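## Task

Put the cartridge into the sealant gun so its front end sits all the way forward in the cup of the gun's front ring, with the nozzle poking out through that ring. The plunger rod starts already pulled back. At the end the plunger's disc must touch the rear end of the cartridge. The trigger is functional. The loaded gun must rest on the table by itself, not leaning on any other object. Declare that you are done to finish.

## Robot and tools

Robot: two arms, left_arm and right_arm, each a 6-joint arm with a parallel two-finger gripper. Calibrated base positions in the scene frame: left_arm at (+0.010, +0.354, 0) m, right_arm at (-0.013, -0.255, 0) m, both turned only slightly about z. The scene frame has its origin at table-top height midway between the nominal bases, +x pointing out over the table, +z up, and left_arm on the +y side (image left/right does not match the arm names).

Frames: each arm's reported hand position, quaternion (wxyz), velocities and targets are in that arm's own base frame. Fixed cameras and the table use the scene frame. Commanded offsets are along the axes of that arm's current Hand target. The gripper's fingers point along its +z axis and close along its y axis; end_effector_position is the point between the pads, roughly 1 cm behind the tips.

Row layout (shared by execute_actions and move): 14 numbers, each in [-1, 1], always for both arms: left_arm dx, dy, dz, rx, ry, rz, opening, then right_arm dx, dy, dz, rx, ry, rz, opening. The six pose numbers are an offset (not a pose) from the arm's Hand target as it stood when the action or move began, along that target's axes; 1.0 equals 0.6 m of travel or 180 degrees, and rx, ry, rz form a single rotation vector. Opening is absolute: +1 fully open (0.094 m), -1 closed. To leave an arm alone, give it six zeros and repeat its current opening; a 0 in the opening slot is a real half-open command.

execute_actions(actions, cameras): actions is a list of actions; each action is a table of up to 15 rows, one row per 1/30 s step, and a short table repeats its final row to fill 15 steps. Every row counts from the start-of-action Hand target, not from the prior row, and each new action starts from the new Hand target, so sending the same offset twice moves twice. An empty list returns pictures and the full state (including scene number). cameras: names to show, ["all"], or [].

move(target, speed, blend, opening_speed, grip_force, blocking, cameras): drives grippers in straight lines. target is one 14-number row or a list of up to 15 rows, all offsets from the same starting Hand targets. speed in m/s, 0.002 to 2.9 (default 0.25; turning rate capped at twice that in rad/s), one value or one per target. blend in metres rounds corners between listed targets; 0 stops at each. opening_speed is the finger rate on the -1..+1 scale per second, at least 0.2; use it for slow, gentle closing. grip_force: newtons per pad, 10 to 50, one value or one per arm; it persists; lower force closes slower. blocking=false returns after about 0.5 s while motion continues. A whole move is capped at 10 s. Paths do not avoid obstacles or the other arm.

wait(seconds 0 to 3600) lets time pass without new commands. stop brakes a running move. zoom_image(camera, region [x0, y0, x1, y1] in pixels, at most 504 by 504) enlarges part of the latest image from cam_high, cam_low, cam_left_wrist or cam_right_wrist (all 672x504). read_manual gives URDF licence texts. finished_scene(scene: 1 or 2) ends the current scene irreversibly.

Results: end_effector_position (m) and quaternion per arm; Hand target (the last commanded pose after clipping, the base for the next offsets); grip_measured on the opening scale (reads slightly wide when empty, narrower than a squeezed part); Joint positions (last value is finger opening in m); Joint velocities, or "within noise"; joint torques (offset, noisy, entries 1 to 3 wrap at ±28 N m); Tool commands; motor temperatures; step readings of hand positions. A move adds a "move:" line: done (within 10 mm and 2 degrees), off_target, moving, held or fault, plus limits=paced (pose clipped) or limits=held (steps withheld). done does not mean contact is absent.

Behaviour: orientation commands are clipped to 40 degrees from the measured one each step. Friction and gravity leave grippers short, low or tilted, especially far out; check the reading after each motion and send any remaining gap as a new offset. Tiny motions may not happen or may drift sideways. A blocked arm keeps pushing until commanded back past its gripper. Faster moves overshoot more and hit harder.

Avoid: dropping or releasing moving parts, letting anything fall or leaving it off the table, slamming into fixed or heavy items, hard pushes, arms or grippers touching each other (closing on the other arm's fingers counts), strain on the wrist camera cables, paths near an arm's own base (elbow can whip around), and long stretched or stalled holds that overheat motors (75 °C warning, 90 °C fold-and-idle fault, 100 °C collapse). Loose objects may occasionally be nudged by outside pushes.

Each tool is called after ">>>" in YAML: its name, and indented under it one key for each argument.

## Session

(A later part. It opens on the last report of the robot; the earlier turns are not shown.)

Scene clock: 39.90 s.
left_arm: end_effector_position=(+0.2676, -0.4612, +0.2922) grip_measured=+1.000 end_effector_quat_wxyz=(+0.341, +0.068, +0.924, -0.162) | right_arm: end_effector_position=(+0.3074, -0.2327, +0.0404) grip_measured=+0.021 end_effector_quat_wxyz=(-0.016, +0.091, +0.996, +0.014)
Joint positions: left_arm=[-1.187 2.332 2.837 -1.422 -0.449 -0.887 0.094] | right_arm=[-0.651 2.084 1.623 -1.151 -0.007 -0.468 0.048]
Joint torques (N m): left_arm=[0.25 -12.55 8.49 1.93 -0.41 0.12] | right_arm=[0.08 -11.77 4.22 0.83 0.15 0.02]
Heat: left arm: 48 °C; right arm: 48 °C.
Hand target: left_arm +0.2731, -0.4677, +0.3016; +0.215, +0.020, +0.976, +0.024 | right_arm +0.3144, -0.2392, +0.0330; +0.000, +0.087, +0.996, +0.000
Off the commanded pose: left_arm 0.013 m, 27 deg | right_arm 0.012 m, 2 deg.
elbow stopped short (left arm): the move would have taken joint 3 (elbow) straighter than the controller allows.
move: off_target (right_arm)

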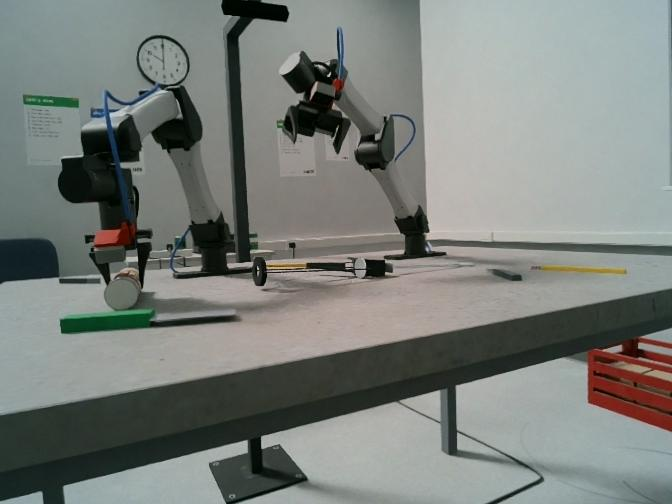

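>>> move:
  target: [0,0,0,0,0,0,1, 0,0,-0.003,0,0,0,0.25]
  opening_speed: 0.6
  cameras: ["cam_right_wrist"]

Scene clock: 40.97 s.
left_arm: end_effector_position=(+0.2676, -0.4612, +0.2922) grip_measured=+1.000 end_effector_quat_wxyz=(+0.341, +0.068, +0.924, -0.162) | right_arm: end_effector_position=(+0.3132, -0.2372, +0.0376) grip_measured=+0.248 end_effector_quat_wxyz=(-0.002, +0.091, +0.996, +0.005)
Joint positions: left_arm=[-1.187 2.332 2.837 -1.422 -0.449 -0.887 0.094] | right_arm=[-0.651 2.084 1.612 -1.108 -0.006 -0.468 0.059]
Joint torques (N m): left_arm=[0.31 -12.57 8.53 1.9 -0.42 0.12] | right_arm=[0.06 -12.03 5.48 0.42 0.15 0.01]
Heat: left arm: 48 °C; right arm: 48 °C.
Hand target: left_arm +0.2731, -0.4677, +0.3016; +0.215, +0.020, +0.976, +0.024 | right_arm +0.3144, -0.2392, +0.0349; +0.000, +0.087, +0.996, +0.000
Off the commanded pose: left_arm 0.013 m, 27 deg | right_arm 0.004 m, 1 deg.
elbow stopped short (left arm): the move would have taken joint 3 (elbow) straighter than the controller allows.
move: done
cam_right_wrist: T_world_to_cam=[[-0.20856, -0.97798, 0.00758, -0.16632], [-0.89807, 0.19457, 0.39448, 0.35147], [-0.38727, 0.07546, -0.91887, 0.26415]] pos_world=[0.38325, -0.25098, 0.10534]

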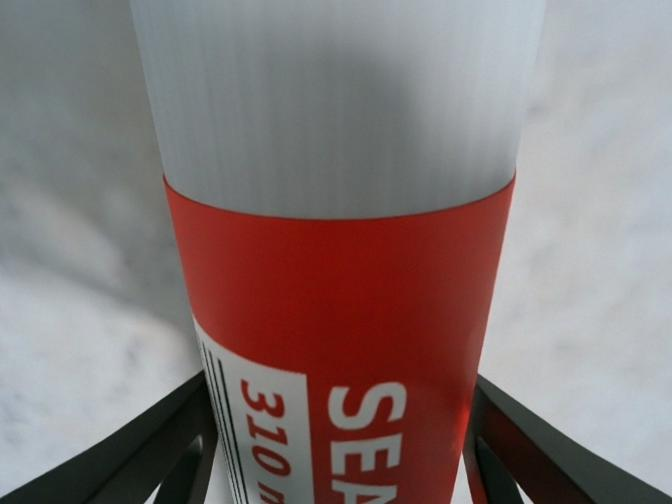

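>>> move:
  target: [0,0,0,0,0,0,1, 0.012,0,-0.0275,0,0,0,0.25]
  speed: 0.1

>>> move:
  target: [0,0,0,0,0,0,1, 0,0,0,0,0,0,-0.06]
  opening_speed: 0.5
  cameras: ["cam_low","cam_right_wrist"]

>>> zoom_image:
  camera: "cam_low"
  region: [40, 180, 200, 330]

Scene clock: 42.10 s.
left_arm: end_effector_position=(+0.2676, -0.4612, +0.2922) grip_measured=+1.000 end_effector_quat_wxyz=(+0.341, +0.068, +0.924, -0.162) | right_arm: end_effector_position=(+0.3107, -0.2353, +0.0376) grip_measured=+0.248 end_effector_quat_wxyz=(-0.008, +0.088, +0.996, +0.008)
Joint positions: left_arm=[-1.187 2.332 2.837 -1.422 -0.449 -0.887 0.094] | right_arm=[-0.651 2.084 1.612 -1.121 -0.006 -0.474 0.059]
Joint torques (N m): left_arm=[0.35 -12.7 8.53 1.9 -0.39 0.13] | right_arm=[-0.66 -15.88 6.06 0.11 0.15 -0.02]
Heat: left arm: 48 °C; right arm: 48 °C.
Hand target: left_arm +0.2731, -0.4677, +0.3016; +0.215, +0.020, +0.976, +0.024 | right_arm +0.3074, -0.2380, +0.0514; +0.000, +0.087, +0.996, +0.000
Off the commanded pose: left_arm 0.013 m, 27 deg | right_arm 0.014 m, 1 deg.
elbow stopped short (left arm): the move would have taken joint 3 (elbow) straighter than the controller allows.
move: off_target (right_arm)

Scene clock: 42.93 s.
left_arm: end_effector_position=(+0.2676, -0.4612, +0.2922) grip_measured=+1.000 end_effector_quat_wxyz=(+0.341, +0.068, +0.924, -0.162) | right_arm: end_effector_position=(+0.3105, -0.2352, +0.0376) grip_measured=+0.030 end_effector_quat_wxyz=(-0.008, +0.088, +0.996, +0.008)
Joint positions: left_arm=[-1.187 2.332 2.837 -1.422 -0.449 -0.887 0.094] | right_arm=[-0.651 2.084 1.612 -1.122 -0.006 -0.475 0.048]
Joint torques (N m): left_arm=[0.31 -12.72 8.57 1.93 -0.39 0.12] | right_arm=[-0.65 -15.87 6.06 0.09 0.14 0]
Heat: left arm: 48 °C; right arm: 48 °C.
Hand target: left_arm +0.2731, -0.4677, +0.3016; +0.215, +0.020, +0.976, +0.024 | right_arm +0.3074, -0.2380, +0.0514; +0.000, +0.087, +0.996, +0.000
Off the commanded pose: left_arm 0.013 m, 27 deg | right_arm 0.014 m, 1 deg.
elbow stopped short (left arm): the move would have taken joint 3 (elbow) straighter than the controller allows.
move: done
cam_right_wrist: T_world_to_cam=[[-0.20134, -0.97952, 0.00195, -0.16732], [-0.89501, 0.18477, 0.40597, 0.34493], [-0.39801, 0.07999, -0.91389, 0.26724]] pos_world=[0.3814, -0.249, 0.10453]

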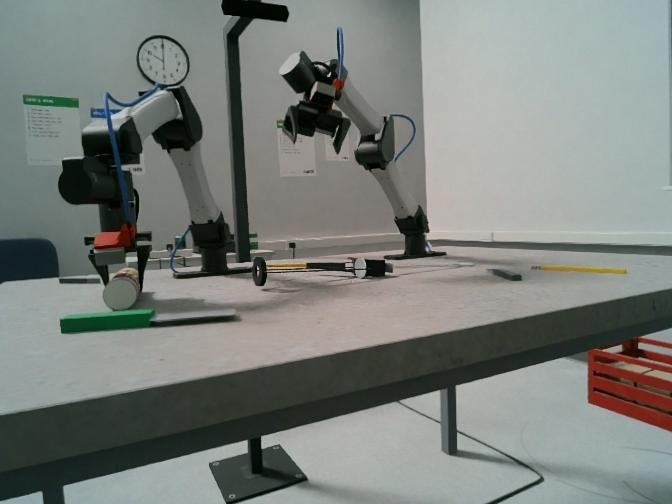

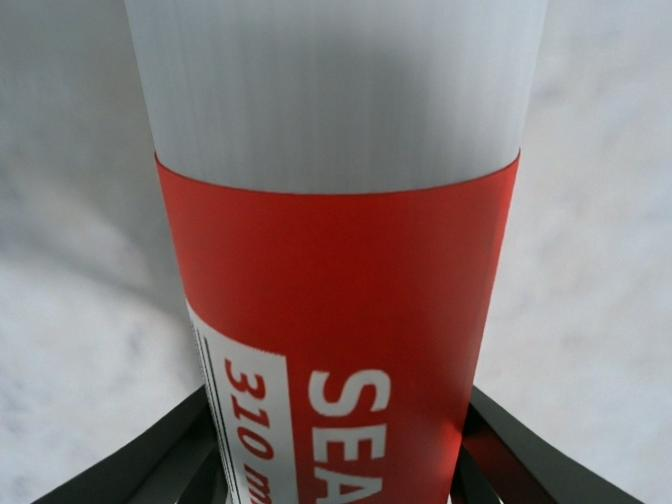

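Scaled by 3.150 from the camera's image (finer frame: 960x720).

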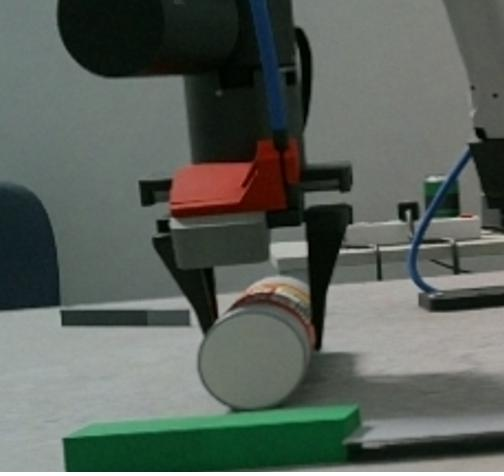

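>>> move:
  target: [0,0,0,0,0,0,1, 0,0,0,0,0,0,0.3]
  opening_speed: 0.8

>>> move:
  target:
    - [0,0,0,0,0,0,1, 0.003,0,-0.04,0,0,0,0.3]
    - [0,0,0,0,0,0,1, 0.003,0,0.007,0,0,0,0.3]
  speed: 0.12
  cameras: ["cam_right_wrist"]

Scene clock: 43.80 s.
left_arm: end_effector_position=(+0.2676, -0.4612, +0.2922) grip_measured=+1.000 end_effector_quat_wxyz=(+0.341, +0.068, +0.924, -0.162) | right_arm: end_effector_position=(+0.3104, -0.2352, +0.0376) grip_measured=+0.298 end_effector_quat_wxyz=(-0.008, +0.088, +0.996, +0.009)
Joint positions: left_arm=[-1.187 2.332 2.837 -1.422 -0.449 -0.887 0.094] | right_arm=[-0.651 2.084 1.612 -1.122 -0.006 -0.475 0.061]
Joint torques (N m): left_arm=[0.42 -12.59 8.46 1.9 -0.42 0.13] | right_arm=[-0.66 -15.86 6.04 0.07 0.14 0]
Heat: left arm: 48 °C; right arm: 48 °C.
Hand target: left_arm +0.2731, -0.4677, +0.3016; +0.215, +0.020, +0.976, +0.024 | right_arm +0.3074, -0.2379, +0.0514; +0.000, +0.087, +0.996, +0.000
Off the commanded pose: left_arm 0.013 m, 27 deg | right_arm 0.014 m, 1 deg.
elbow stopped short (left arm): the move would have taken joint 3 (elbow) straighter than the controller allows.
move: done

Scene clock: 45.63 s.
left_arm: end_effector_position=(+0.2676, -0.4612, +0.2922) grip_measured=+1.000 end_effector_quat_wxyz=(+0.341, +0.068, +0.924, -0.162) | right_arm: end_effector_position=(+0.3052, -0.2333, +0.0458) grip_measured=+0.298 end_effector_quat_wxyz=(-0.007, +0.089, +0.996, +0.008)
Joint positions: left_arm=[-1.187 2.332 2.837 -1.422 -0.449 -0.887 0.094] | right_arm=[-0.655 2.054 1.6 -1.137 -0.005 -0.477 0.061]
Joint torques (N m): left_arm=[0.35 -12.57 8.43 1.9 -0.42 0.14] | right_arm=[-0.51 -12.9 5.44 0.41 0.13 -0.01]
Motor temperatures (°C): left_arm=[26 41 48 35 29 28 26] | right_arm=[30 45 48 34 28 28 30]
Heat: left arm: 48 °C; right arm: 48 °C.
Hand target: left_arm +0.2731, -0.4677, +0.3016; +0.215, +0.020, +0.976, +0.024 | right_arm +0.3055, -0.2377, +0.0471; +0.000, +0.087, +0.996, +0.000
Off the commanded pose: left_arm 0.013 m, 27 deg | right_arm 0.005 m, 1 deg.
elbow stopped short (left arm): the move would have taken joint 3 (elbow) straighter than the controller allows.
move: done
cam_right_wrist: T_world_to_cam=[[-0.20438, -0.97889, 0.00344, -0.16552], [-0.8952, 0.18833, 0.40391, 0.33757], [-0.39603, 0.07947, -0.91479, 0.27176]] pos_world=[0.37599, -0.2472, 0.11283]

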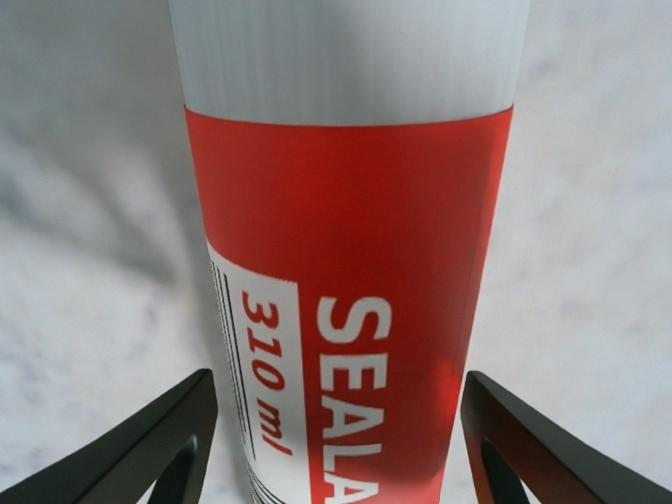

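>>> move:
  target:
    - [0,0,0,0,0,0,1, 0,0.003,-0.05,0,0,0,0.3]
    - [0,0,0,0,0,0,1, 0,0.003,-0.015,0,0,0,0.3]
  speed: 0.12
  cameras: ["cam_right_wrist"]

Scene clock: 47.47 s.
left_arm: end_effector_position=(+0.2676, -0.4612, +0.2922) grip_measured=+1.000 end_effector_quat_wxyz=(+0.341, +0.068, +0.924, -0.162) | right_arm: end_effector_position=(+0.3040, -0.2324, +0.0511) grip_measured=+0.298 end_effector_quat_wxyz=(-0.011, +0.089, +0.996, +0.010)
Joint positions: left_arm=[-1.187 2.332 2.837 -1.422 -0.449 -0.887 0.094] | right_arm=[-0.655 2.054 1.621 -1.168 -0.005 -0.477 0.061]
Joint torques (N m): left_arm=[0.43 -12.62 8.54 1.94 -0.4 0.13] | right_arm=[-0.14 -13.89 5.48 0.4 0.13 0.03]
Heat: left arm: 48 °C; right arm: 48 °C.
Hand target: left_arm +0.2731, -0.4677, +0.3016; +0.215, +0.020, +0.976, +0.024 | right_arm +0.3058, -0.2359, +0.0560; +0.000, +0.087, +0.996, +0.000
Off the commanded pose: left_arm 0.013 m, 27 deg | right_arm 0.006 m, 2 deg.
elbow stopped short (left arm): the move would have taken joint 3 (elbow) straighter than the controller allows.
move: done
cam_right_wrist: T_world_to_cam=[[-0.20437, -0.97889, -0.00111, -0.16468], [-0.89189, 0.18573, 0.41236, 0.33214], [-0.40345, 0.08526, -0.91102, 0.27943]] pos_world=[0.37531, -0.24672, 0.11742]

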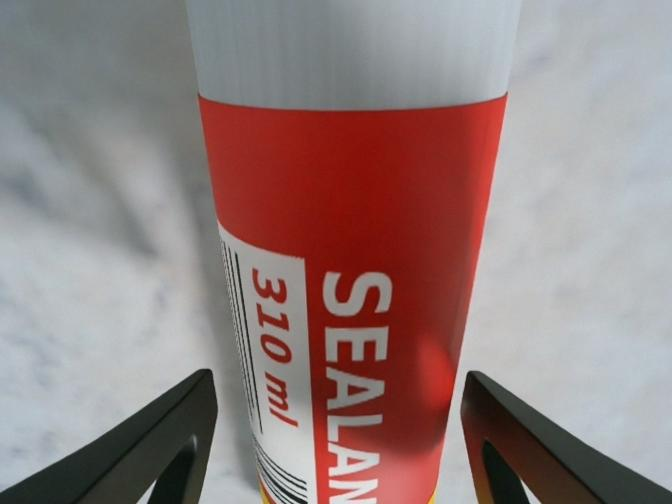

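>>> move:
  target:
    - [0,0,0,0,0,0,1, 0,0.001,-0.05,0,0,0,0.3]
    - [0,0,0,0,0,0,1, 0,0.001,-0.0065,0,0,0,0.3]
  speed: 0.12

>>> move:
  target: [0,0,0,0,0,0,1, 0,0,0,0,0,0,-0.08]
  opening_speed: 0.5

>>> move:
  target: [0,0,0,0,0,0,1, 0,0,-0.13,0,0,0,-0.08]
  speed: 0.1
  cameras: ["cam_low","cam_right_wrist"]

>>> zoom_image:
  camera: "cam_low"
  region: [40, 140, 200, 290]

Scene clock: 49.50 s.
left_arm: end_effector_position=(+0.2676, -0.4612, +0.2922) grip_measured=+1.000 end_effector_quat_wxyz=(+0.341, +0.068, +0.924, -0.162) | right_arm: end_effector_position=(+0.3041, -0.2325, +0.0564) grip_measured=+0.298 end_effector_quat_wxyz=(-0.010, +0.089, +0.996, +0.009)
Joint positions: left_arm=[-1.187 2.332 2.837 -1.422 -0.449 -0.887 0.094] | right_arm=[-0.655 2.046 1.631 -1.182 -0.005 -0.477 0.061]
Joint torques (N m): left_arm=[0.42 -12.56 8.46 1.93 -0.36 0.16] | right_arm=[-0.02 -13.53 5.5 0.4 0.13 0.04]
Heat: left arm: 48 °C; right arm: 48 °C.
Hand target: left_arm +0.2731, -0.4677, +0.3016; +0.215, +0.020, +0.976, +0.024 | right_arm +0.3060, -0.2353, +0.0601; +0.000, +0.087, +0.996, +0.000
Off the commanded pose: left_arm 0.013 m, 27 deg | right_arm 0.005 m, 2 deg.
elbow stopped short (left arm): the move would have taken joint 3 (elbow) straighter than the controller allows.
move: done

Scene clock: 50.53 s.
left_arm: end_effector_position=(+0.2676, -0.4612, +0.2922) grip_measured=+1.000 end_effector_quat_wxyz=(+0.341, +0.068, +0.924, -0.162) | right_arm: end_effector_position=(+0.3043, -0.2327, +0.0564) grip_measured=-0.073 end_effector_quat_wxyz=(-0.009, +0.089, +0.996, +0.009)
Joint positions: left_arm=[-1.187 2.332 2.837 -1.422 -0.449 -0.887 0.094] | right_arm=[-0.655 2.046 1.631 -1.181 -0.005 -0.477 0.044]
Joint torques (N m): left_arm=[0.28 -12.56 8.59 1.92 -0.4 0.15] | right_arm=[-0.05 -13.52 5.46 0.39 0.14 0.04]
Heat: left arm: 48 °C; right arm: 47 °C.
Hand target: left_arm +0.2731, -0.4677, +0.3016; +0.215, +0.020, +0.976, +0.024 | right_arm +0.3059, -0.2353, +0.0601; +0.000, +0.087, +0.996, +0.000
Off the commanded pose: left_arm 0.013 m, 27 deg | right_arm 0.005 m, 1 deg.
elbow stopped short (left arm): the move would have taken joint 3 (elbow) straighter than the controller allows.
move: done

Scene clock: 52.17 s.
left_arm: end_effector_position=(+0.2676, -0.4612, +0.2922) grip_measured=+1.000 end_effector_quat_wxyz=(+0.341, +0.068, +0.924, -0.162) | right_arm: end_effector_position=(+0.3052, -0.2334, +0.1239) grip_measured=-0.078 end_effector_quat_wxyz=(-0.012, +0.089, +0.996, +0.011)
Joint positions: left_arm=[-1.187 2.332 2.837 -1.422 -0.449 -0.887 0.094] | right_arm=[-0.655 2.046 1.9 -1.456 -0.005 -0.477 0.043]
Joint torques (N m): left_arm=[0.43 -12.59 8.5 1.92 -0.41 0.13] | right_arm=[-0.01 -14.15 8.4 0.08 0.13 0.05]
Heat: left arm: 48 °C; right arm: 47 °C.
Hand target: left_arm +0.2731, -0.4677, +0.3016; +0.215, +0.020, +0.976, +0.024 | right_arm +0.3059, -0.2353, +0.1380; +0.000, +0.087, +0.996, +0.000
Off the commanded pose: left_arm 0.013 m, 27 deg | right_arm 0.014 m, 2 deg.
elbow stopped short (left arm): the move would have taken joint 3 (elbow) straighter than the controller allows.
move: off_target (right_arm)
cam_right_wrist: T_world_to_cam=[[-0.20432, -0.9789, -0.00124, -0.16533], [-0.89142, 0.18554, 0.41345, 0.30299], [-0.40449, 0.08558, -0.91053, 0.34661]] pos_world=[0.37652, -0.24772, 0.19012]

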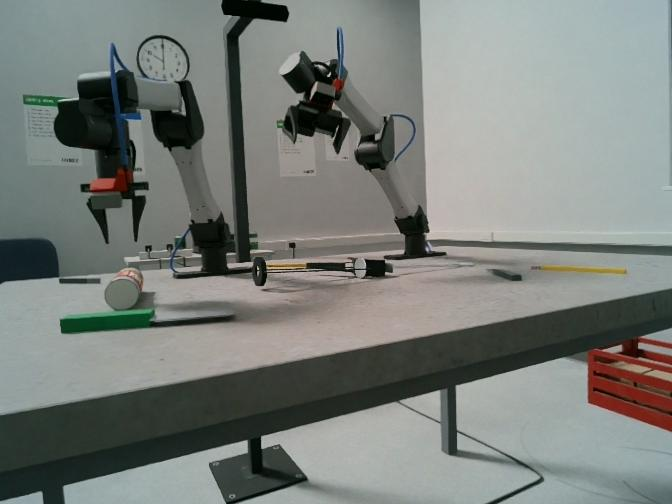

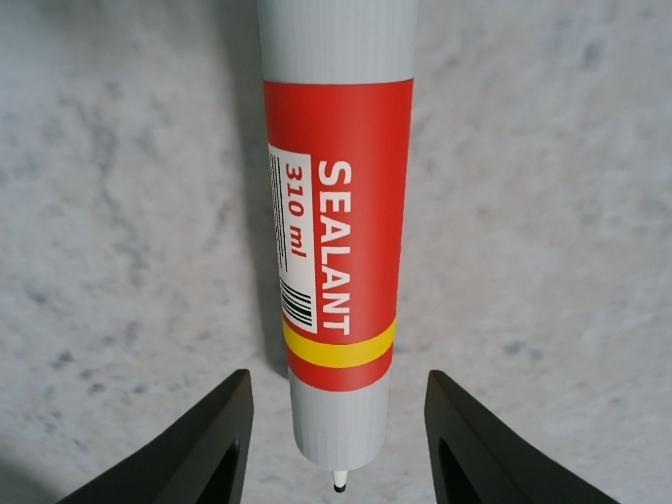

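Scaled by 3.150 from the camera's image (finer frame: 960x720).

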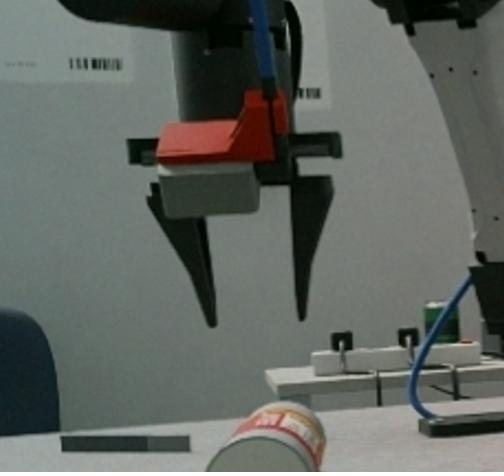

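>>> move:
  target:
    - [0,0,0,0,0,0,1, -0.028,0,0,0,0,0,0.4]
    - [0,0,0,0,0,0,1, -0.028,0,0.155,0,0,0,0.4]
  speed: 0.15
  cameras: ["cam_right_wrist"]

Scene clock: 54.77 s.
left_arm: end_effector_position=(+0.2676, -0.4612, +0.2922) grip_measured=+1.000 end_effector_quat_wxyz=(+0.341, +0.068, +0.924, -0.162) | right_arm: end_effector_position=(+0.3204, -0.2378, +0.0521) grip_measured=+0.398 end_effector_quat_wxyz=(+0.002, +0.085, +0.996, +0.002)
Joint positions: left_arm=[-1.187 2.332 2.837 -1.422 -0.449 -0.887 0.094] | right_arm=[-0.641 2.086 1.673 -1.156 -0.005 -0.47 0.066]
Joint torques (N m): left_arm=[0.35 -12.53 8.58 1.91 -0.43 0.11] | right_arm=[0.39 -10.96 5.67 0.45 0.13 0.16]
Heat: left arm: 48 °C; right arm: 47 °C.
Hand target: left_arm +0.2731, -0.4677, +0.3016; +0.215, +0.020, +0.976, +0.024 | right_arm +0.3226, -0.2383, +0.0451; +0.000, +0.087, +0.996, +0.000
Off the commanded pose: left_arm 0.013 m, 27 deg | right_arm 0.007 m, 0 deg.
elbow stopped short (left arm): the move would have taken joint 3 (elbow) straighter than the controller allows.
move: done
cam_right_wrist: T_world_to_cam=[[-0.19662, -0.98039, 0.01332, -0.17024], [-0.90356, 0.18645, 0.38575, 0.35271], [-0.38067, 0.06382, -0.92251, 0.2756]] pos_world=[0.39014, -0.25025, 0.12045]

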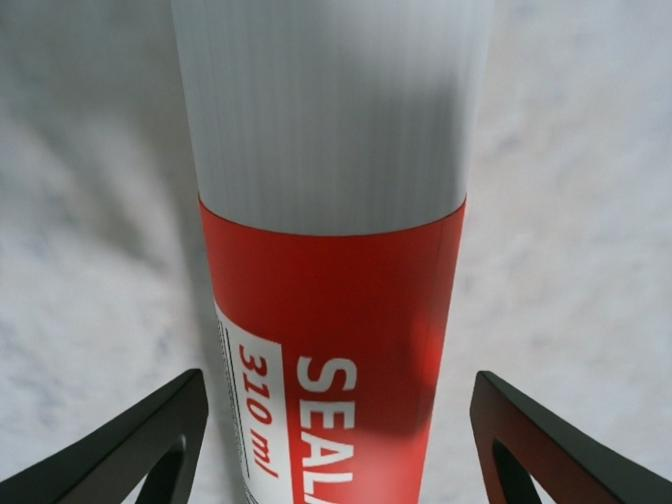

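>>> move:
  target: [0,0,0,0,0,0,1, 0,0,0.005,0,0,0,0.4]
  speed: 0.1

>>> move:
  target: [0,0,0,0,0,0,1, 0,0,0,0,0,0,-0.07]
  opening_speed: 0.5
  cameras: ["cam_low","cam_right_wrist"]

Scene clock: 55.50 s.
left_arm: end_effector_position=(+0.2676, -0.4612, +0.2922) grip_measured=+1.000 end_effector_quat_wxyz=(+0.341, +0.068, +0.924, -0.162) | right_arm: end_effector_position=(+0.3208, -0.2381, +0.0502) grip_measured=+0.398 end_effector_quat_wxyz=(+0.004, +0.085, +0.996, +0.001)
Joint positions: left_arm=[-1.187 2.332 2.837 -1.422 -0.449 -0.887 0.094] | right_arm=[-0.641 2.086 1.666 -1.145 -0.005 -0.47 0.066]
Joint torques (N m): left_arm=[0.44 -12.63 8.4 1.92 -0.43 0.13] | right_arm=[0.39 -10.71 5.53 0.44 0.13 0.16]
Heat: left arm: 48 °C; right arm: 47 °C.
Hand target: left_arm +0.2731, -0.4677, +0.3016; +0.215, +0.020, +0.976, +0.024 | right_arm +0.3226, -0.2383, +0.0421; +0.000, +0.087, +0.996, +0.000
Off the commanded pose: left_arm 0.013 m, 27 deg | right_arm 0.008 m, 0 deg.
elbow stopped short (left arm): the move would have taken joint 3 (elbow) straighter than the controller allows.
move: done

Scene clock: 56.77 s.
left_arm: end_effector_position=(+0.2676, -0.4612, +0.2922) grip_measured=+1.000 end_effector_quat_wxyz=(+0.341, +0.068, +0.924, -0.162) | right_arm: end_effector_position=(+0.3209, -0.2382, +0.0502) grip_measured=-0.024 end_effector_quat_wxyz=(+0.004, +0.086, +0.996, +0.001)
Joint positions: left_arm=[-1.187 2.332 2.837 -1.422 -0.449 -0.887 0.094] | right_arm=[-0.641 2.086 1.666 -1.145 -0.005 -0.469 0.046]
Joint torques (N m): left_arm=[0.27 -12.63 8.46 1.91 -0.41 0.13] | right_arm=[0.39 -10.77 5.56 0.46 0.13 0.15]
Heat: left arm: 48 °C; right arm: 47 °C.
Hand target: left_arm +0.2731, -0.4677, +0.3016; +0.215, +0.020, +0.976, +0.024 | right_arm +0.3226, -0.2382, +0.0421; +0.000, +0.087, +0.996, +0.000
Off the commanded pose: left_arm 0.013 m, 27 deg | right_arm 0.008 m, 0 deg.
elbow stopped short (left arm): the move would have taken joint 3 (elbow) straighter than the controller allows.
move: done
cam_right_wrist: T_world_to_cam=[[-0.19747, -0.9802, 0.015, -0.17019], [-0.9046, 0.18809, 0.38252, 0.35474], [-0.37776, 0.06196, -0.92383, 0.27277]] pos_world=[0.39033, -0.25044, 0.11885]

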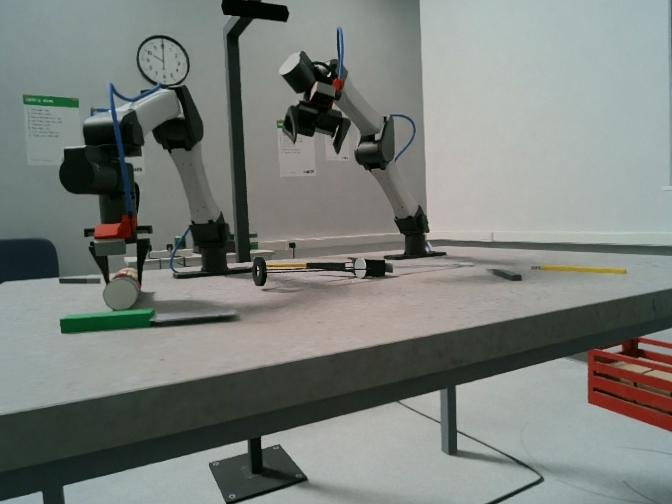

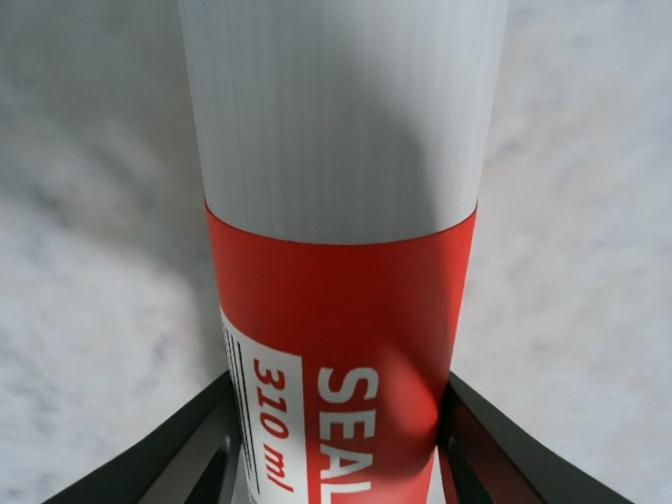

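>>> move:
  target: [0,0,0,0,0,0,1, 0,0,0,0,0,0,0.2]
  opening_speed: 0.8

>>> move:
  target: [0,0,0,0,0,0,1, 0,0,0.005,0,0,0,0.2]
  speed: 0.1

>>> move:
  target: [0,0,0,0,0,0,1, 0,0,0,0,0,0,-0.07]
  opening_speed: 0.5

>>> move:
  target: [0,0,0,0,0,0,1, 0,0,-0.15,0,0,0,-0.07]
  speed: 0.12
  cameras: ["cam_low","cam_right_wrist"]

>>> zoom_image:
  camera: "cam_low"
  region: [40, 140, 200, 290]

Scene clock: 57.63 s.
left_arm: end_effector_position=(+0.2676, -0.4612, +0.2922) grip_measured=+1.000 end_effector_quat_wxyz=(+0.341, +0.068, +0.924, -0.162) | right_arm: end_effector_position=(+0.3209, -0.2382, +0.0502) grip_measured=+0.198 end_effector_quat_wxyz=(+0.004, +0.086, +0.996, +0.001)
Joint positions: left_arm=[-1.187 2.332 2.837 -1.422 -0.449 -0.887 0.094] | right_arm=[-0.641 2.086 1.666 -1.145 -0.005 -0.469 0.056]
Joint torques (N m): left_arm=[0.38 -12.66 8.47 1.93 -0.4 0.15] | right_arm=[0.39 -10.74 5.55 0.44 0.13 0.16]
Heat: left arm: 48 °C; right arm: 47 °C.
Hand target: left_arm +0.2731, -0.4677, +0.3016; +0.215, +0.020, +0.976, +0.024 | right_arm +0.3226, -0.2382, +0.0421; +0.000, +0.087, +0.996, +0.000
Off the commanded pose: left_arm 0.013 m, 27 deg | right_arm 0.008 m, 0 deg.
elbow stopped short (left arm): the move would have taken joint 3 (elbow) straighter than the controller allows.
move: done

Scene clock: 58.23 s.
left_arm: end_effector_position=(+0.2676, -0.4612, +0.2922) grip_measured=+1.000 end_effector_quat_wxyz=(+0.341, +0.068, +0.924, -0.162) | right_arm: end_effector_position=(+0.3209, -0.2381, +0.0480) grip_measured=+0.198 end_effector_quat_wxyz=(+0.004, +0.086, +0.996, +0.000)
Joint positions: left_arm=[-1.187 2.332 2.837 -1.422 -0.449 -0.887 0.094] | right_arm=[-0.641 2.086 1.657 -1.135 -0.005 -0.469 0.056]
Joint torques (N m): left_arm=[0.39 -12.56 8.54 1.88 -0.41 0.13] | right_arm=[0.39 -10.45 5.61 0.45 0.13 0.16]
Heat: left arm: 48 °C; right arm: 47 °C.
Hand target: left_arm +0.2731, -0.4677, +0.3016; +0.215, +0.020, +0.976, +0.024 | right_arm +0.3225, -0.2382, +0.0391; +0.000, +0.087, +0.996, +0.000
Off the commanded pose: left_arm 0.013 m, 27 deg | right_arm 0.009 m, 1 deg.
elbow stopped short (left arm): the move would have taken joint 3 (elbow) straighter than the controller allows.
move: done

Scene clock: 59.07 s.
left_arm: end_effector_position=(+0.2676, -0.4612, +0.2922) grip_measured=+1.000 end_effector_quat_wxyz=(+0.341, +0.068, +0.924, -0.162) | right_arm: end_effector_position=(+0.3210, -0.2382, +0.0480) grip_measured=-0.005 end_effector_quat_wxyz=(+0.005, +0.086, +0.996, +0.000)
Joint positions: left_arm=[-1.187 2.332 2.837 -1.422 -0.449 -0.887 0.094] | right_arm=[-0.641 2.086 1.657 -1.134 -0.005 -0.469 0.047]
Joint torques (N m): left_arm=[0.38 -12.55 8.53 1.88 -0.41 0.13] | right_arm=[0.39 -10.48 5.55 0.46 0.13 0.15]
Heat: left arm: 48 °C; right arm: 47 °C.
Hand target: left_arm +0.2731, -0.4677, +0.3016; +0.215, +0.020, +0.976, +0.024 | right_arm +0.3225, -0.2382, +0.0391; +0.000, +0.087, +0.996, +0.000
Off the commanded pose: left_arm 0.013 m, 27 deg | right_arm 0.009 m, 1 deg.
elbow stopped short (left arm): the move would have taken joint 3 (elbow) straighter than the controller allows.
move: done

Scene clock: 60.60 s.
left_arm: end_effector_position=(+0.2676, -0.4612, +0.2922) grip_measured=+1.000 end_effector_quat_wxyz=(+0.341, +0.068, +0.924, -0.162) | right_arm: end_effector_position=(+0.3201, -0.2375, +0.1181) grip_measured=-0.009 end_effector_quat_wxyz=(-0.004, +0.086, +0.996, +0.005)
Joint positions: left_arm=[-1.187 2.332 2.837 -1.422 -0.449 -0.887 0.094] | right_arm=[-0.641 2.087 1.938 -1.433 -0.005 -0.469 0.047]
Joint torques (N m): left_arm=[0.34 -12.51 8.53 1.9 -0.38 0.14] | right_arm=[0.38 -12.41 10.06 -0.07 0.14 0.15]
Heat: left arm: 48 °C; right arm: 47 °C.
Hand target: left_arm +0.2731, -0.4677, +0.3016; +0.215, +0.020, +0.976, +0.024 | right_arm +0.3226, -0.2382, +0.1291; +0.000, +0.087, +0.996, +0.000
Off the commanded pose: left_arm 0.013 m, 27 deg | right_arm 0.011 m, 1 deg.
elbow stopped short (left arm): the move would have taken joint 3 (elbow) straighter than the controller allows.
move: off_target (right_arm)
cam_right_wrist: T_world_to_cam=[[-0.19766, -0.98024, 0.00747, -0.16983], [-0.89902, 0.18431, 0.39723, 0.32349], [-0.39076, 0.0718, -0.91769, 0.34093]] pos_world=[0.39047, -0.25058, 0.18564]

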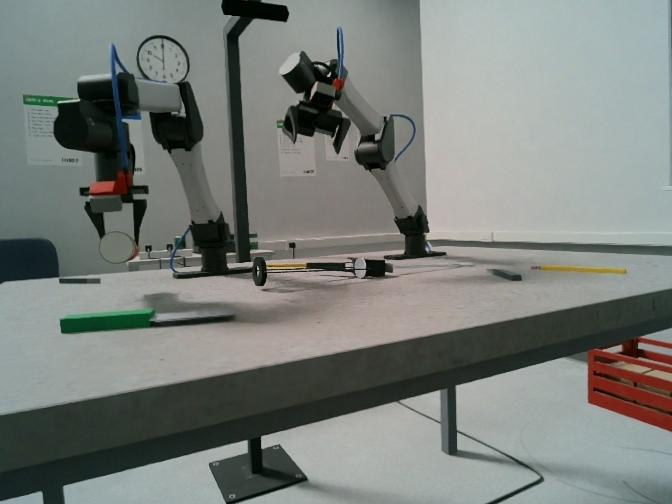

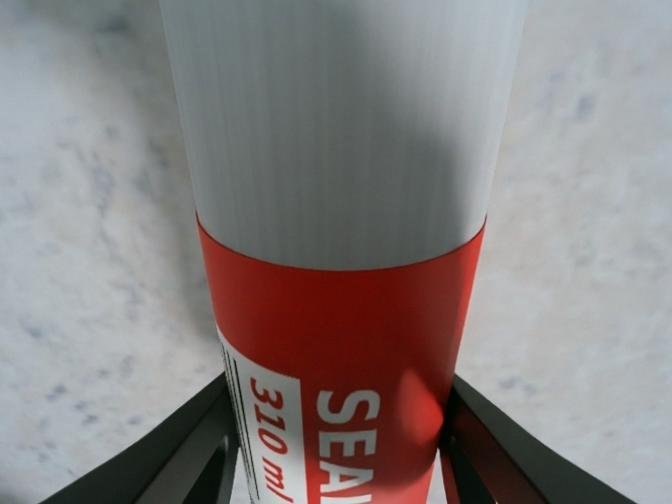

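Scaled by 3.150 from the camera's image (finer frame: 960x720).

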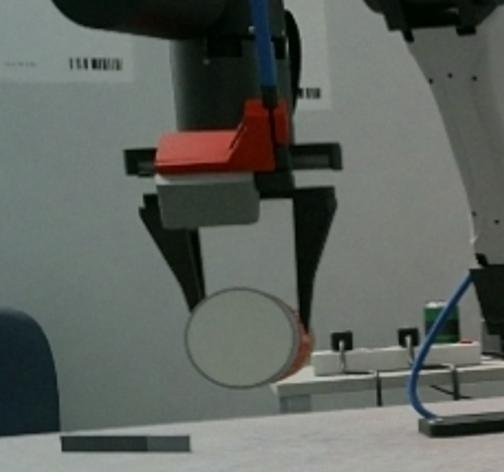

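>>> move:
  target: [0,0,0,0,0,0,1, 0,0,0.148,0,0,0,-0.07]
  speed: 0.1

>>> move:
  target: [0,0,0,0,0,0,1, 0,0,0,0,0,0,0.25]
  opening_speed: 0.6
  cameras: ["cam_right_wrist"]

Scene clock: 68.43 s.
left_arm: end_effector_position=(+0.2677, -0.4613, +0.2923) grip_measured=+1.000 end_effector_quat_wxyz=(+0.341, +0.068, +0.924, -0.162) | right_arm: end_effector_position=(+0.3156, -0.2342, +0.0469) grip_measured=-0.009 end_effector_quat_wxyz=(-0.012, +0.086, +0.996, +0.011)
Joint positions: left_arm=[-1.187 2.332 2.837 -1.422 -0.449 -0.887 0.094] | right_arm=[-0.641 2.099 1.673 -1.177 -0.005 -0.468 0.047]
Joint torques (N m): left_arm=[0.4 -12.64 8.5 1.9 -0.4 0.11] | right_arm=[0.38 -11.81 4.53 0.74 0.13 0.15]
Motor temperatures (°C): left_arm=[26 46 49 37 29 28 26] | right_arm=[30 49 49 33 28 28 31]
Heat: left arm: 49 °C; right arm: 49 °C.
Hand target: left_arm +0.2731, -0.4677, +0.3016; +0.215, +0.020, +0.976, +0.024 | right_arm +0.3225, -0.2383, +0.0402; +0.000, +0.087, +0.996, +0.000
Off the commanded pose: left_arm 0.013 m, 27 deg | right_arm 0.010 m, 2 deg.
elbow stopped short (left arm): the move would have taken joint 3 (elbow) straighter than the controller allows.
move: done

Scene clock: 69.37 s.
left_arm: end_effector_position=(+0.2677, -0.4613, +0.2923) grip_measured=+1.000 end_effector_quat_wxyz=(+0.341, +0.068, +0.924, -0.162) | right_arm: end_effector_position=(+0.3202, -0.2377, +0.0439) grip_measured=+0.248 end_effector_quat_wxyz=(-0.002, +0.086, +0.996, +0.004)
Joint positions: left_arm=[-1.187 2.332 2.837 -1.422 -0.449 -0.887 0.094] | right_arm=[-0.641 2.099 1.661 -1.139 -0.005 -0.468 0.059]
Joint torques (N m): left_arm=[0.29 -12.57 8.51 1.92 -0.41 0.13] | right_arm=[0.36 -11.93 5.49 0.43 0.14 0.15]
Heat: left arm: 49 °C; right arm: 49 °C.
Hand target: left_arm +0.2731, -0.4677, +0.3016; +0.215, +0.020, +0.976, +0.024 | right_arm +0.3225, -0.2382, +0.0401; +0.000, +0.087, +0.996, +0.000
Off the commanded pose: left_arm 0.013 m, 27 deg | right_arm 0.004 m, 1 deg.
elbow stopped short (left arm): the move would have taken joint 3 (elbow) straighter than the controller allows.
move: done
cam_right_wrist: T_world_to_cam=[[-0.19808, -0.98014, 0.00956, -0.16934], [-0.90056, 0.18583, 0.39302, 0.35419], [-0.38699, 0.06924, -0.91948, 0.27116]] pos_world=[0.39036, -0.25057, 0.11174]

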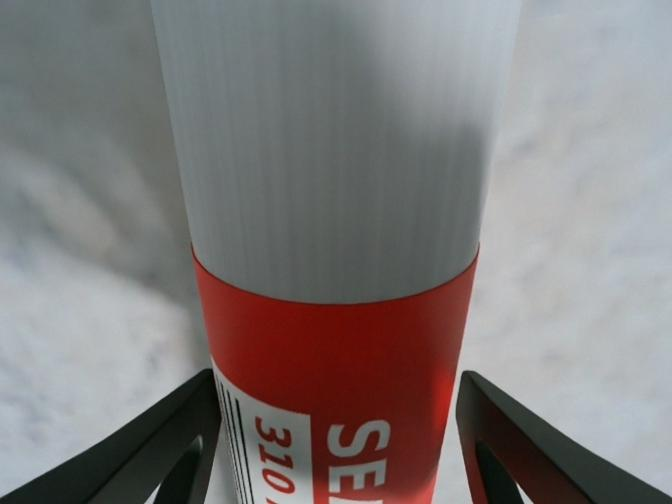

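>>> move:
  target:
    - [0,0,0,0,0,0,1, 0.0,0,-0.05,0,0,0,0.3]
    - [0,0,0,0,0,0,1, 0.03,0.003,-0.05,0,0,0,0.3]
    - [0,0,0,0,0,0,1, 0.03,0.003,-0.015,0,0,0,0.3]
  speed: 0.12
  cameras: ["cam_right_wrist"]

Scene clock: 71.87 s.
left_arm: end_effector_position=(+0.2677, -0.4613, +0.2923) grip_measured=+1.000 end_effector_quat_wxyz=(+0.341, +0.068, +0.924, -0.162) | right_arm: end_effector_position=(+0.3043, -0.2286, +0.0443) grip_measured=+0.298 end_effector_quat_wxyz=(-0.011, +0.089, +0.996, +0.010)
Joint positions: left_arm=[-1.187 2.332 2.837 -1.422 -0.449 -0.887 0.094] | right_arm=[-0.647 2.051 1.589 -1.139 -0.005 -0.469 0.061]
Joint torques (N m): left_arm=[0.39 -12.53 8.44 1.91 -0.4 0.15] | right_arm=[-0.5 -13.87 5.39 0.37 0.13 0]
Heat: left arm: 49 °C; right arm: 50 °C.
Hand target: left_arm +0.2731, -0.4677, +0.3016; +0.215, +0.020, +0.976, +0.024 | right_arm +0.3051, -0.2333, +0.0493; +0.000, +0.087, +0.996, +0.000
Off the commanded pose: left_arm 0.013 m, 27 deg | right_arm 0.007 m, 2 deg.
elbow stopped short (left arm): the move would have taken joint 3 (elbow) straighter than the controller allows.
move: done
cam_right_wrist: T_world_to_cam=[[-0.2032, -0.97914, -0.00034, -0.1614], [-0.89206, 0.18499, 0.41231, 0.33429], [-0.40364, 0.08409, -0.91104, 0.27277]] pos_world=[0.37551, -0.24282, 0.11062]

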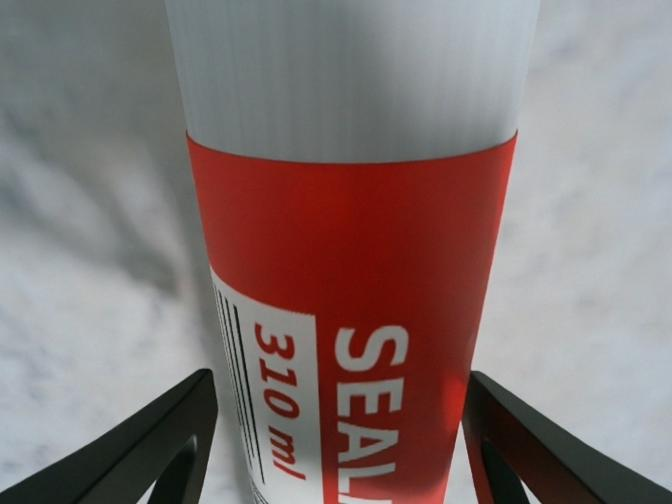

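>>> move:
  target:
    - [0,0,0,0,0,0,1, 0,0,-0.05,0,0,0,0.3]
    - [0,0,0,0,0,0,1, 0.003,0.004,-0.007,0,0,0,0.3]
  speed: 0.12

>>> move:
  target: [0,0,0,0,0,0,1, 0,0,0,0,0,0,-0.07]
  opening_speed: 0.5

Scene clock: 73.77 s.
left_arm: end_effector_position=(+0.2677, -0.4613, +0.2923) grip_measured=+1.000 end_effector_quat_wxyz=(+0.341, +0.068, +0.924, -0.162) | right_arm: end_effector_position=(+0.3019, -0.2271, +0.0475) grip_measured=+0.298 end_effector_quat_wxyz=(-0.013, +0.089, +0.996, +0.010)
Joint positions: left_arm=[-1.187 2.332 2.837 -1.422 -0.449 -0.887 0.094] | right_arm=[-0.647 2.04 1.586 -1.15 -0.004 -0.469 0.061]
Joint torques (N m): left_arm=[0.27 -12.57 8.46 1.92 -0.39 0.14] | right_arm=[-0.23 -14.09 5.39 0.37 0.11 0.03]
Heat: left arm: 49 °C; right arm: 50 °C.
Hand target: left_arm +0.2731, -0.4677, +0.3016; +0.215, +0.020, +0.976, +0.024 | right_arm +0.3037, -0.2306, +0.0535; +0.000, +0.087, +0.996, +0.000
Off the commanded pose: left_arm 0.013 m, 27 deg | right_arm 0.007 m, 2 deg.
elbow stopped short (left arm): the move would have taken joint 3 (elbow) straighter than the controller allows.
move: done

Scene clock: 74.80 s.
left_arm: end_effector_position=(+0.2677, -0.4613, +0.2923) grip_measured=+1.000 end_effector_quat_wxyz=(+0.341, +0.068, +0.924, -0.162) | right_arm: end_effector_position=(+0.3020, -0.2274, +0.0475) grip_measured=-0.007 end_effector_quat_wxyz=(-0.013, +0.089, +0.996, +0.010)
Joint positions: left_arm=[-1.187 2.332 2.837 -1.422 -0.449 -0.887 0.094] | right_arm=[-0.647 2.04 1.586 -1.148 -0.003 -0.469 0.047]
Joint torques (N m): left_arm=[0.38 -12.64 8.46 1.93 -0.42 0.13] | right_arm=[-0.2 -14.08 5.38 0.37 0.11 0.03]
Heat: left arm: 49 °C; right arm: 50 °C.
Hand target: left_arm +0.2731, -0.4677, +0.3016; +0.215, +0.020, +0.976, +0.024 | right_arm +0.3037, -0.2306, +0.0535; +0.000, +0.087, +0.996, +0.000
Off the commanded pose: left_arm 0.013 m, 27 deg | right_arm 0.007 m, 2 deg.
elbow stopped short (left arm): the move would have taken joint 3 (elbow) straighter than the controller allows.
move: done

>>> move:
  target: [0,0,0,0,0,0,1, 0,0,-0.13,0,0,0,-0.07]
  speed: 0.12
  cameras: ["cam_low","cam_right_wrist"]

Scene clock: 76.37 s.
left_arm: end_effector_position=(+0.2677, -0.4613, +0.2923) grip_measured=+1.000 end_effector_quat_wxyz=(+0.341, +0.068, +0.924, -0.162) | right_arm: end_effector_position=(+0.3017, -0.2271, +0.1046) grip_measured=-0.011 end_effector_quat_wxyz=(-0.023, +0.089, +0.996, +0.016)
Joint positions: left_arm=[-1.187 2.332 2.837 -1.422 -0.449 -0.887 0.094] | right_arm=[-0.647 2.04 1.813 -1.4 -0.003 -0.469 0.046]
Joint torques (N m): left_arm=[0.39 -12.7 8.42 1.9 -0.38 0.13] | right_arm=[-0.2 -16.17 10.03 -0.13 0.11 0.03]
Heat: left arm: 49 °C; right arm: 51 °C.
Hand target: left_arm +0.2731, -0.4677, +0.3016; +0.215, +0.020, +0.976, +0.024 | right_arm +0.3038, -0.2306, +0.1315; +0.000, +0.087, +0.996, +0.000
Off the commanded pose: left_arm 0.013 m, 27 deg | right_arm 0.027 m, 3 deg.
elbow stopped short (left arm): the move would have taken joint 3 (elbow) straighter than the controller allows.
move: off_target (right_arm)
cam_right_wrist: T_world_to_cam=[[-0.20325, -0.97907, -0.01011, -0.15937], [-0.88256, 0.17873, 0.4349, 0.30027], [-0.424, 0.09732, -0.90042, 0.33462]] pos_world=[0.37449, -0.24226, 0.1691]

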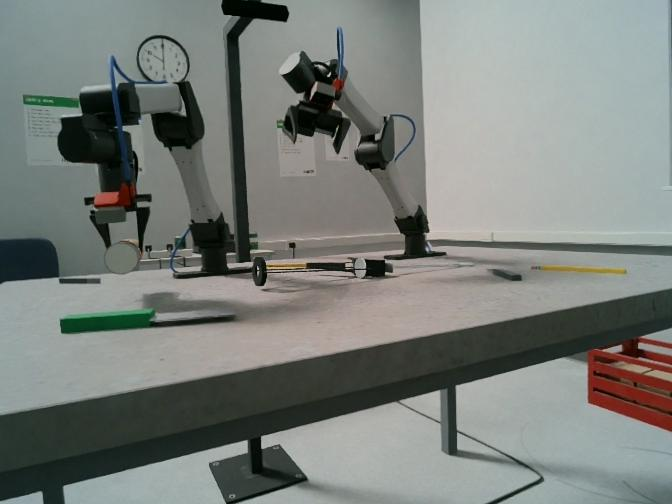

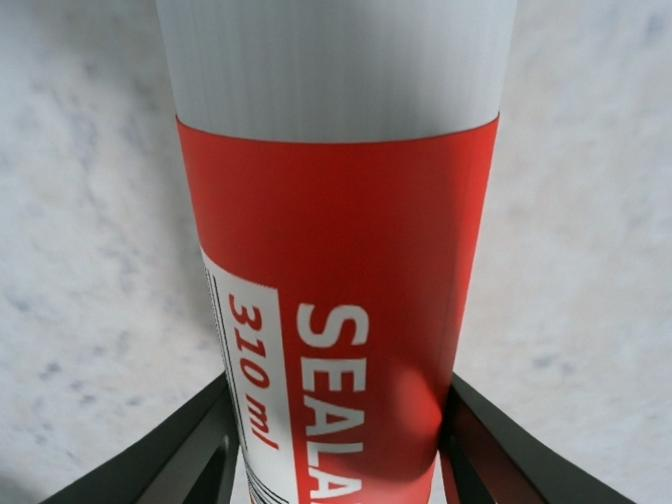

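>>> move:
  target: [0.01,0.55,0.05,0,-0.05,0,1, 0,0,-0.0,0,0,0,-0.07]
  cameras: ["cam_high","cam_left_wrist"]

Scene clock: 79.27 s.
left_arm: end_effector_position=(+0.2886, -0.1371, +0.2856) grip_measured=+1.000 end_effector_quat_wxyz=(+0.279, +0.023, +0.959, +0.035) | right_arm: end_effector_position=(+0.3016, -0.2270, +0.1046) grip_measured=-0.011 end_effector_quat_wxyz=(-0.023, +0.089, +0.996, +0.016)
Joint positions: left_arm=[-0.644 1.465 1.735 -1.4 -0.374 -0.511 0.094] | right_arm=[-0.647 2.04 1.813 -1.401 -0.003 -0.469 0.046]
Joint torques (N m): left_arm=[1.06 -7.72 5.64 1.55 -0.1 0.13] | right_arm=[-0.16 -16.21 10.04 -0.13 0.11 0.03]
Heat: left arm: 49 °C; right arm: 51 °C.
Hand target: left_arm +0.2900, -0.1369, +0.2906; +0.290, +0.022, +0.956, +0.023 | right_arm +0.3038, -0.2306, +0.1315; +0.000, +0.087, +0.996, +0.000
Off the commanded pose: left_arm 0.005 m, 2 deg | right_arm 0.027 m, 3 deg.
move: done
cam_left_wrist: T_world_to_cam=[[-0.01603, -0.99796, -0.06183, -0.11397], [-0.99328, 0.02298, -0.1134, 0.35633], [0.11459, 0.05959, -0.99162, 0.34391]] pos_world=[0.31271, -0.14242, 0.37439]

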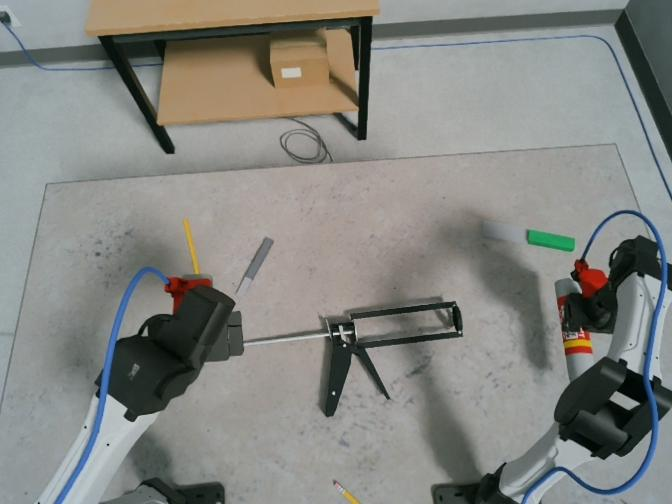

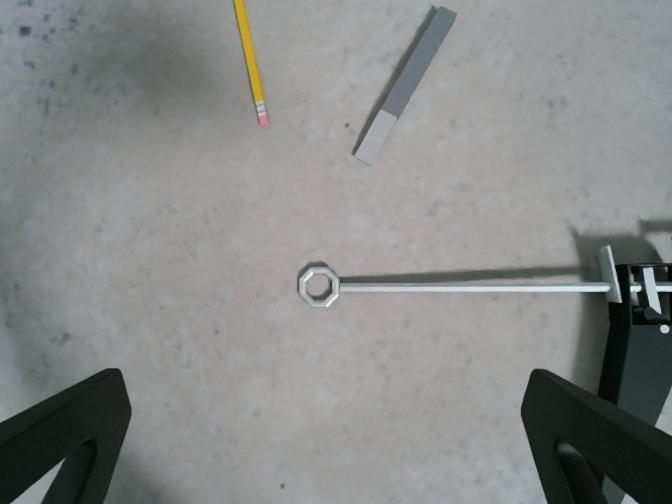

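>>> move:
  target: [0,0,0,0,0,0,1, -0.0257,0.631,-0.06,0,0,-0.5556,-0.07]
  cameras: ["cam_high","cam_low","cam_right_wrist"]

Scene clock: 83.87 s.
left_arm: end_effector_position=(+0.2885, -0.1372, +0.2856) grip_measured=+1.000 end_effector_quat_wxyz=(+0.279, +0.024, +0.959, +0.034) | right_arm: end_effector_position=(+0.3806, +0.1398, +0.1541) grip_measured=-0.011 end_effector_quat_wxyz=(-0.008, +0.704, -0.710, +0.002)
Joint positions: left_arm=[-0.644 1.465 1.735 -1.4 -0.373 -0.51 0.094] | right_arm=[0.35 2.118 2.132 -1.568 -0.003 -1.212 0.046]
Joint torques (N m): left_arm=[1.02 -7.58 5.57 1.54 -0.11 0.14] | right_arm=[-0.21 -13.04 10.03 0.07 0.07 -0.01]
Heat: left arm: 48 °C; right arm: 53 °C.
Hand target: left_arm +0.2900, -0.1369, +0.2906; +0.290, +0.022, +0.956, +0.023 | right_arm +0.3848, +0.1395, +0.1674; +0.000, +0.707, -0.707, +0.000
Off the commanded pose: left_arm 0.005 m, 2 deg | right_arm 0.014 m, 1 deg.
joint sent to its limit (right arm) — joint 4 (wrist pitch), lower limit. The joint targets are off in orientation, not in position.
move: off_target (right_arm)
cam_right_wrist: T_world_to_cam=[[0.99891, -0.03583, 0.02994, -0.37925], [-0.04455, -0.92352, 0.38095, 0.12623], [0.014, -0.38187, -0.92411, 0.28091]] pos_world=[0.38053, 0.21026, 0.22286]

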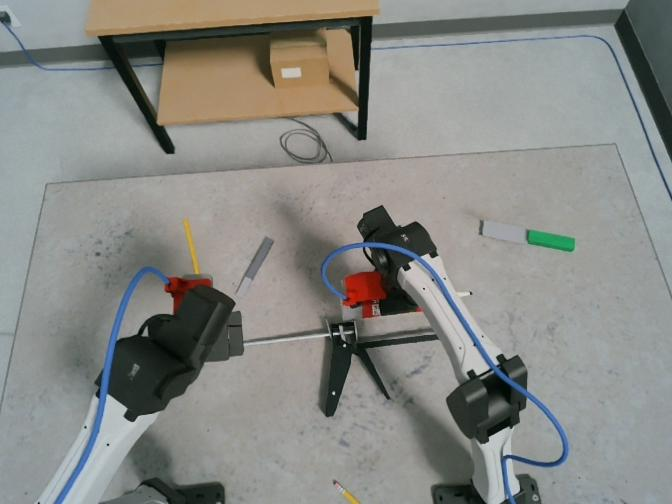

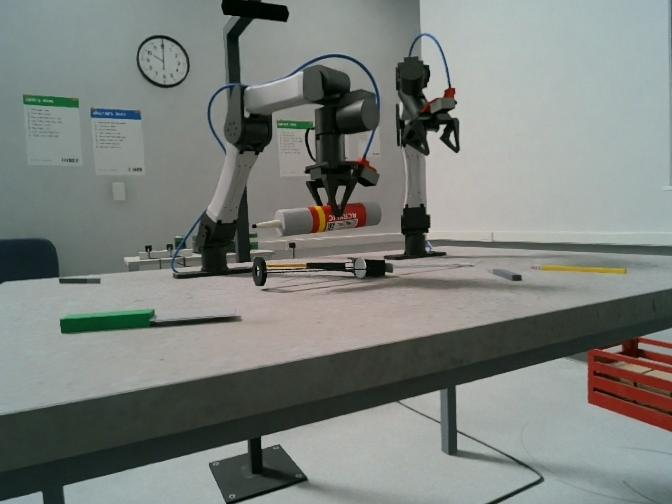

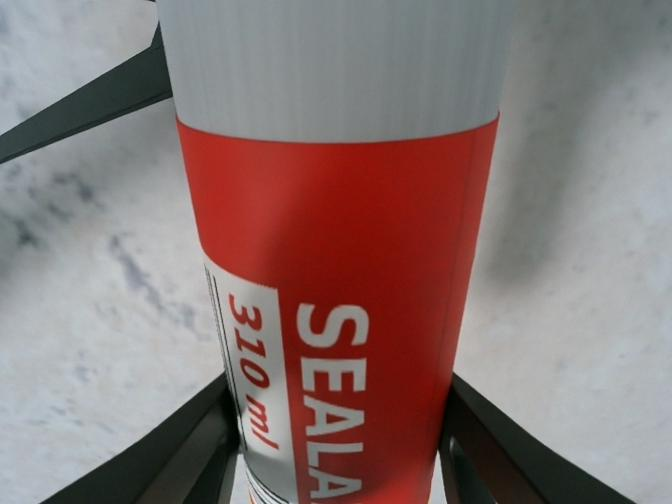

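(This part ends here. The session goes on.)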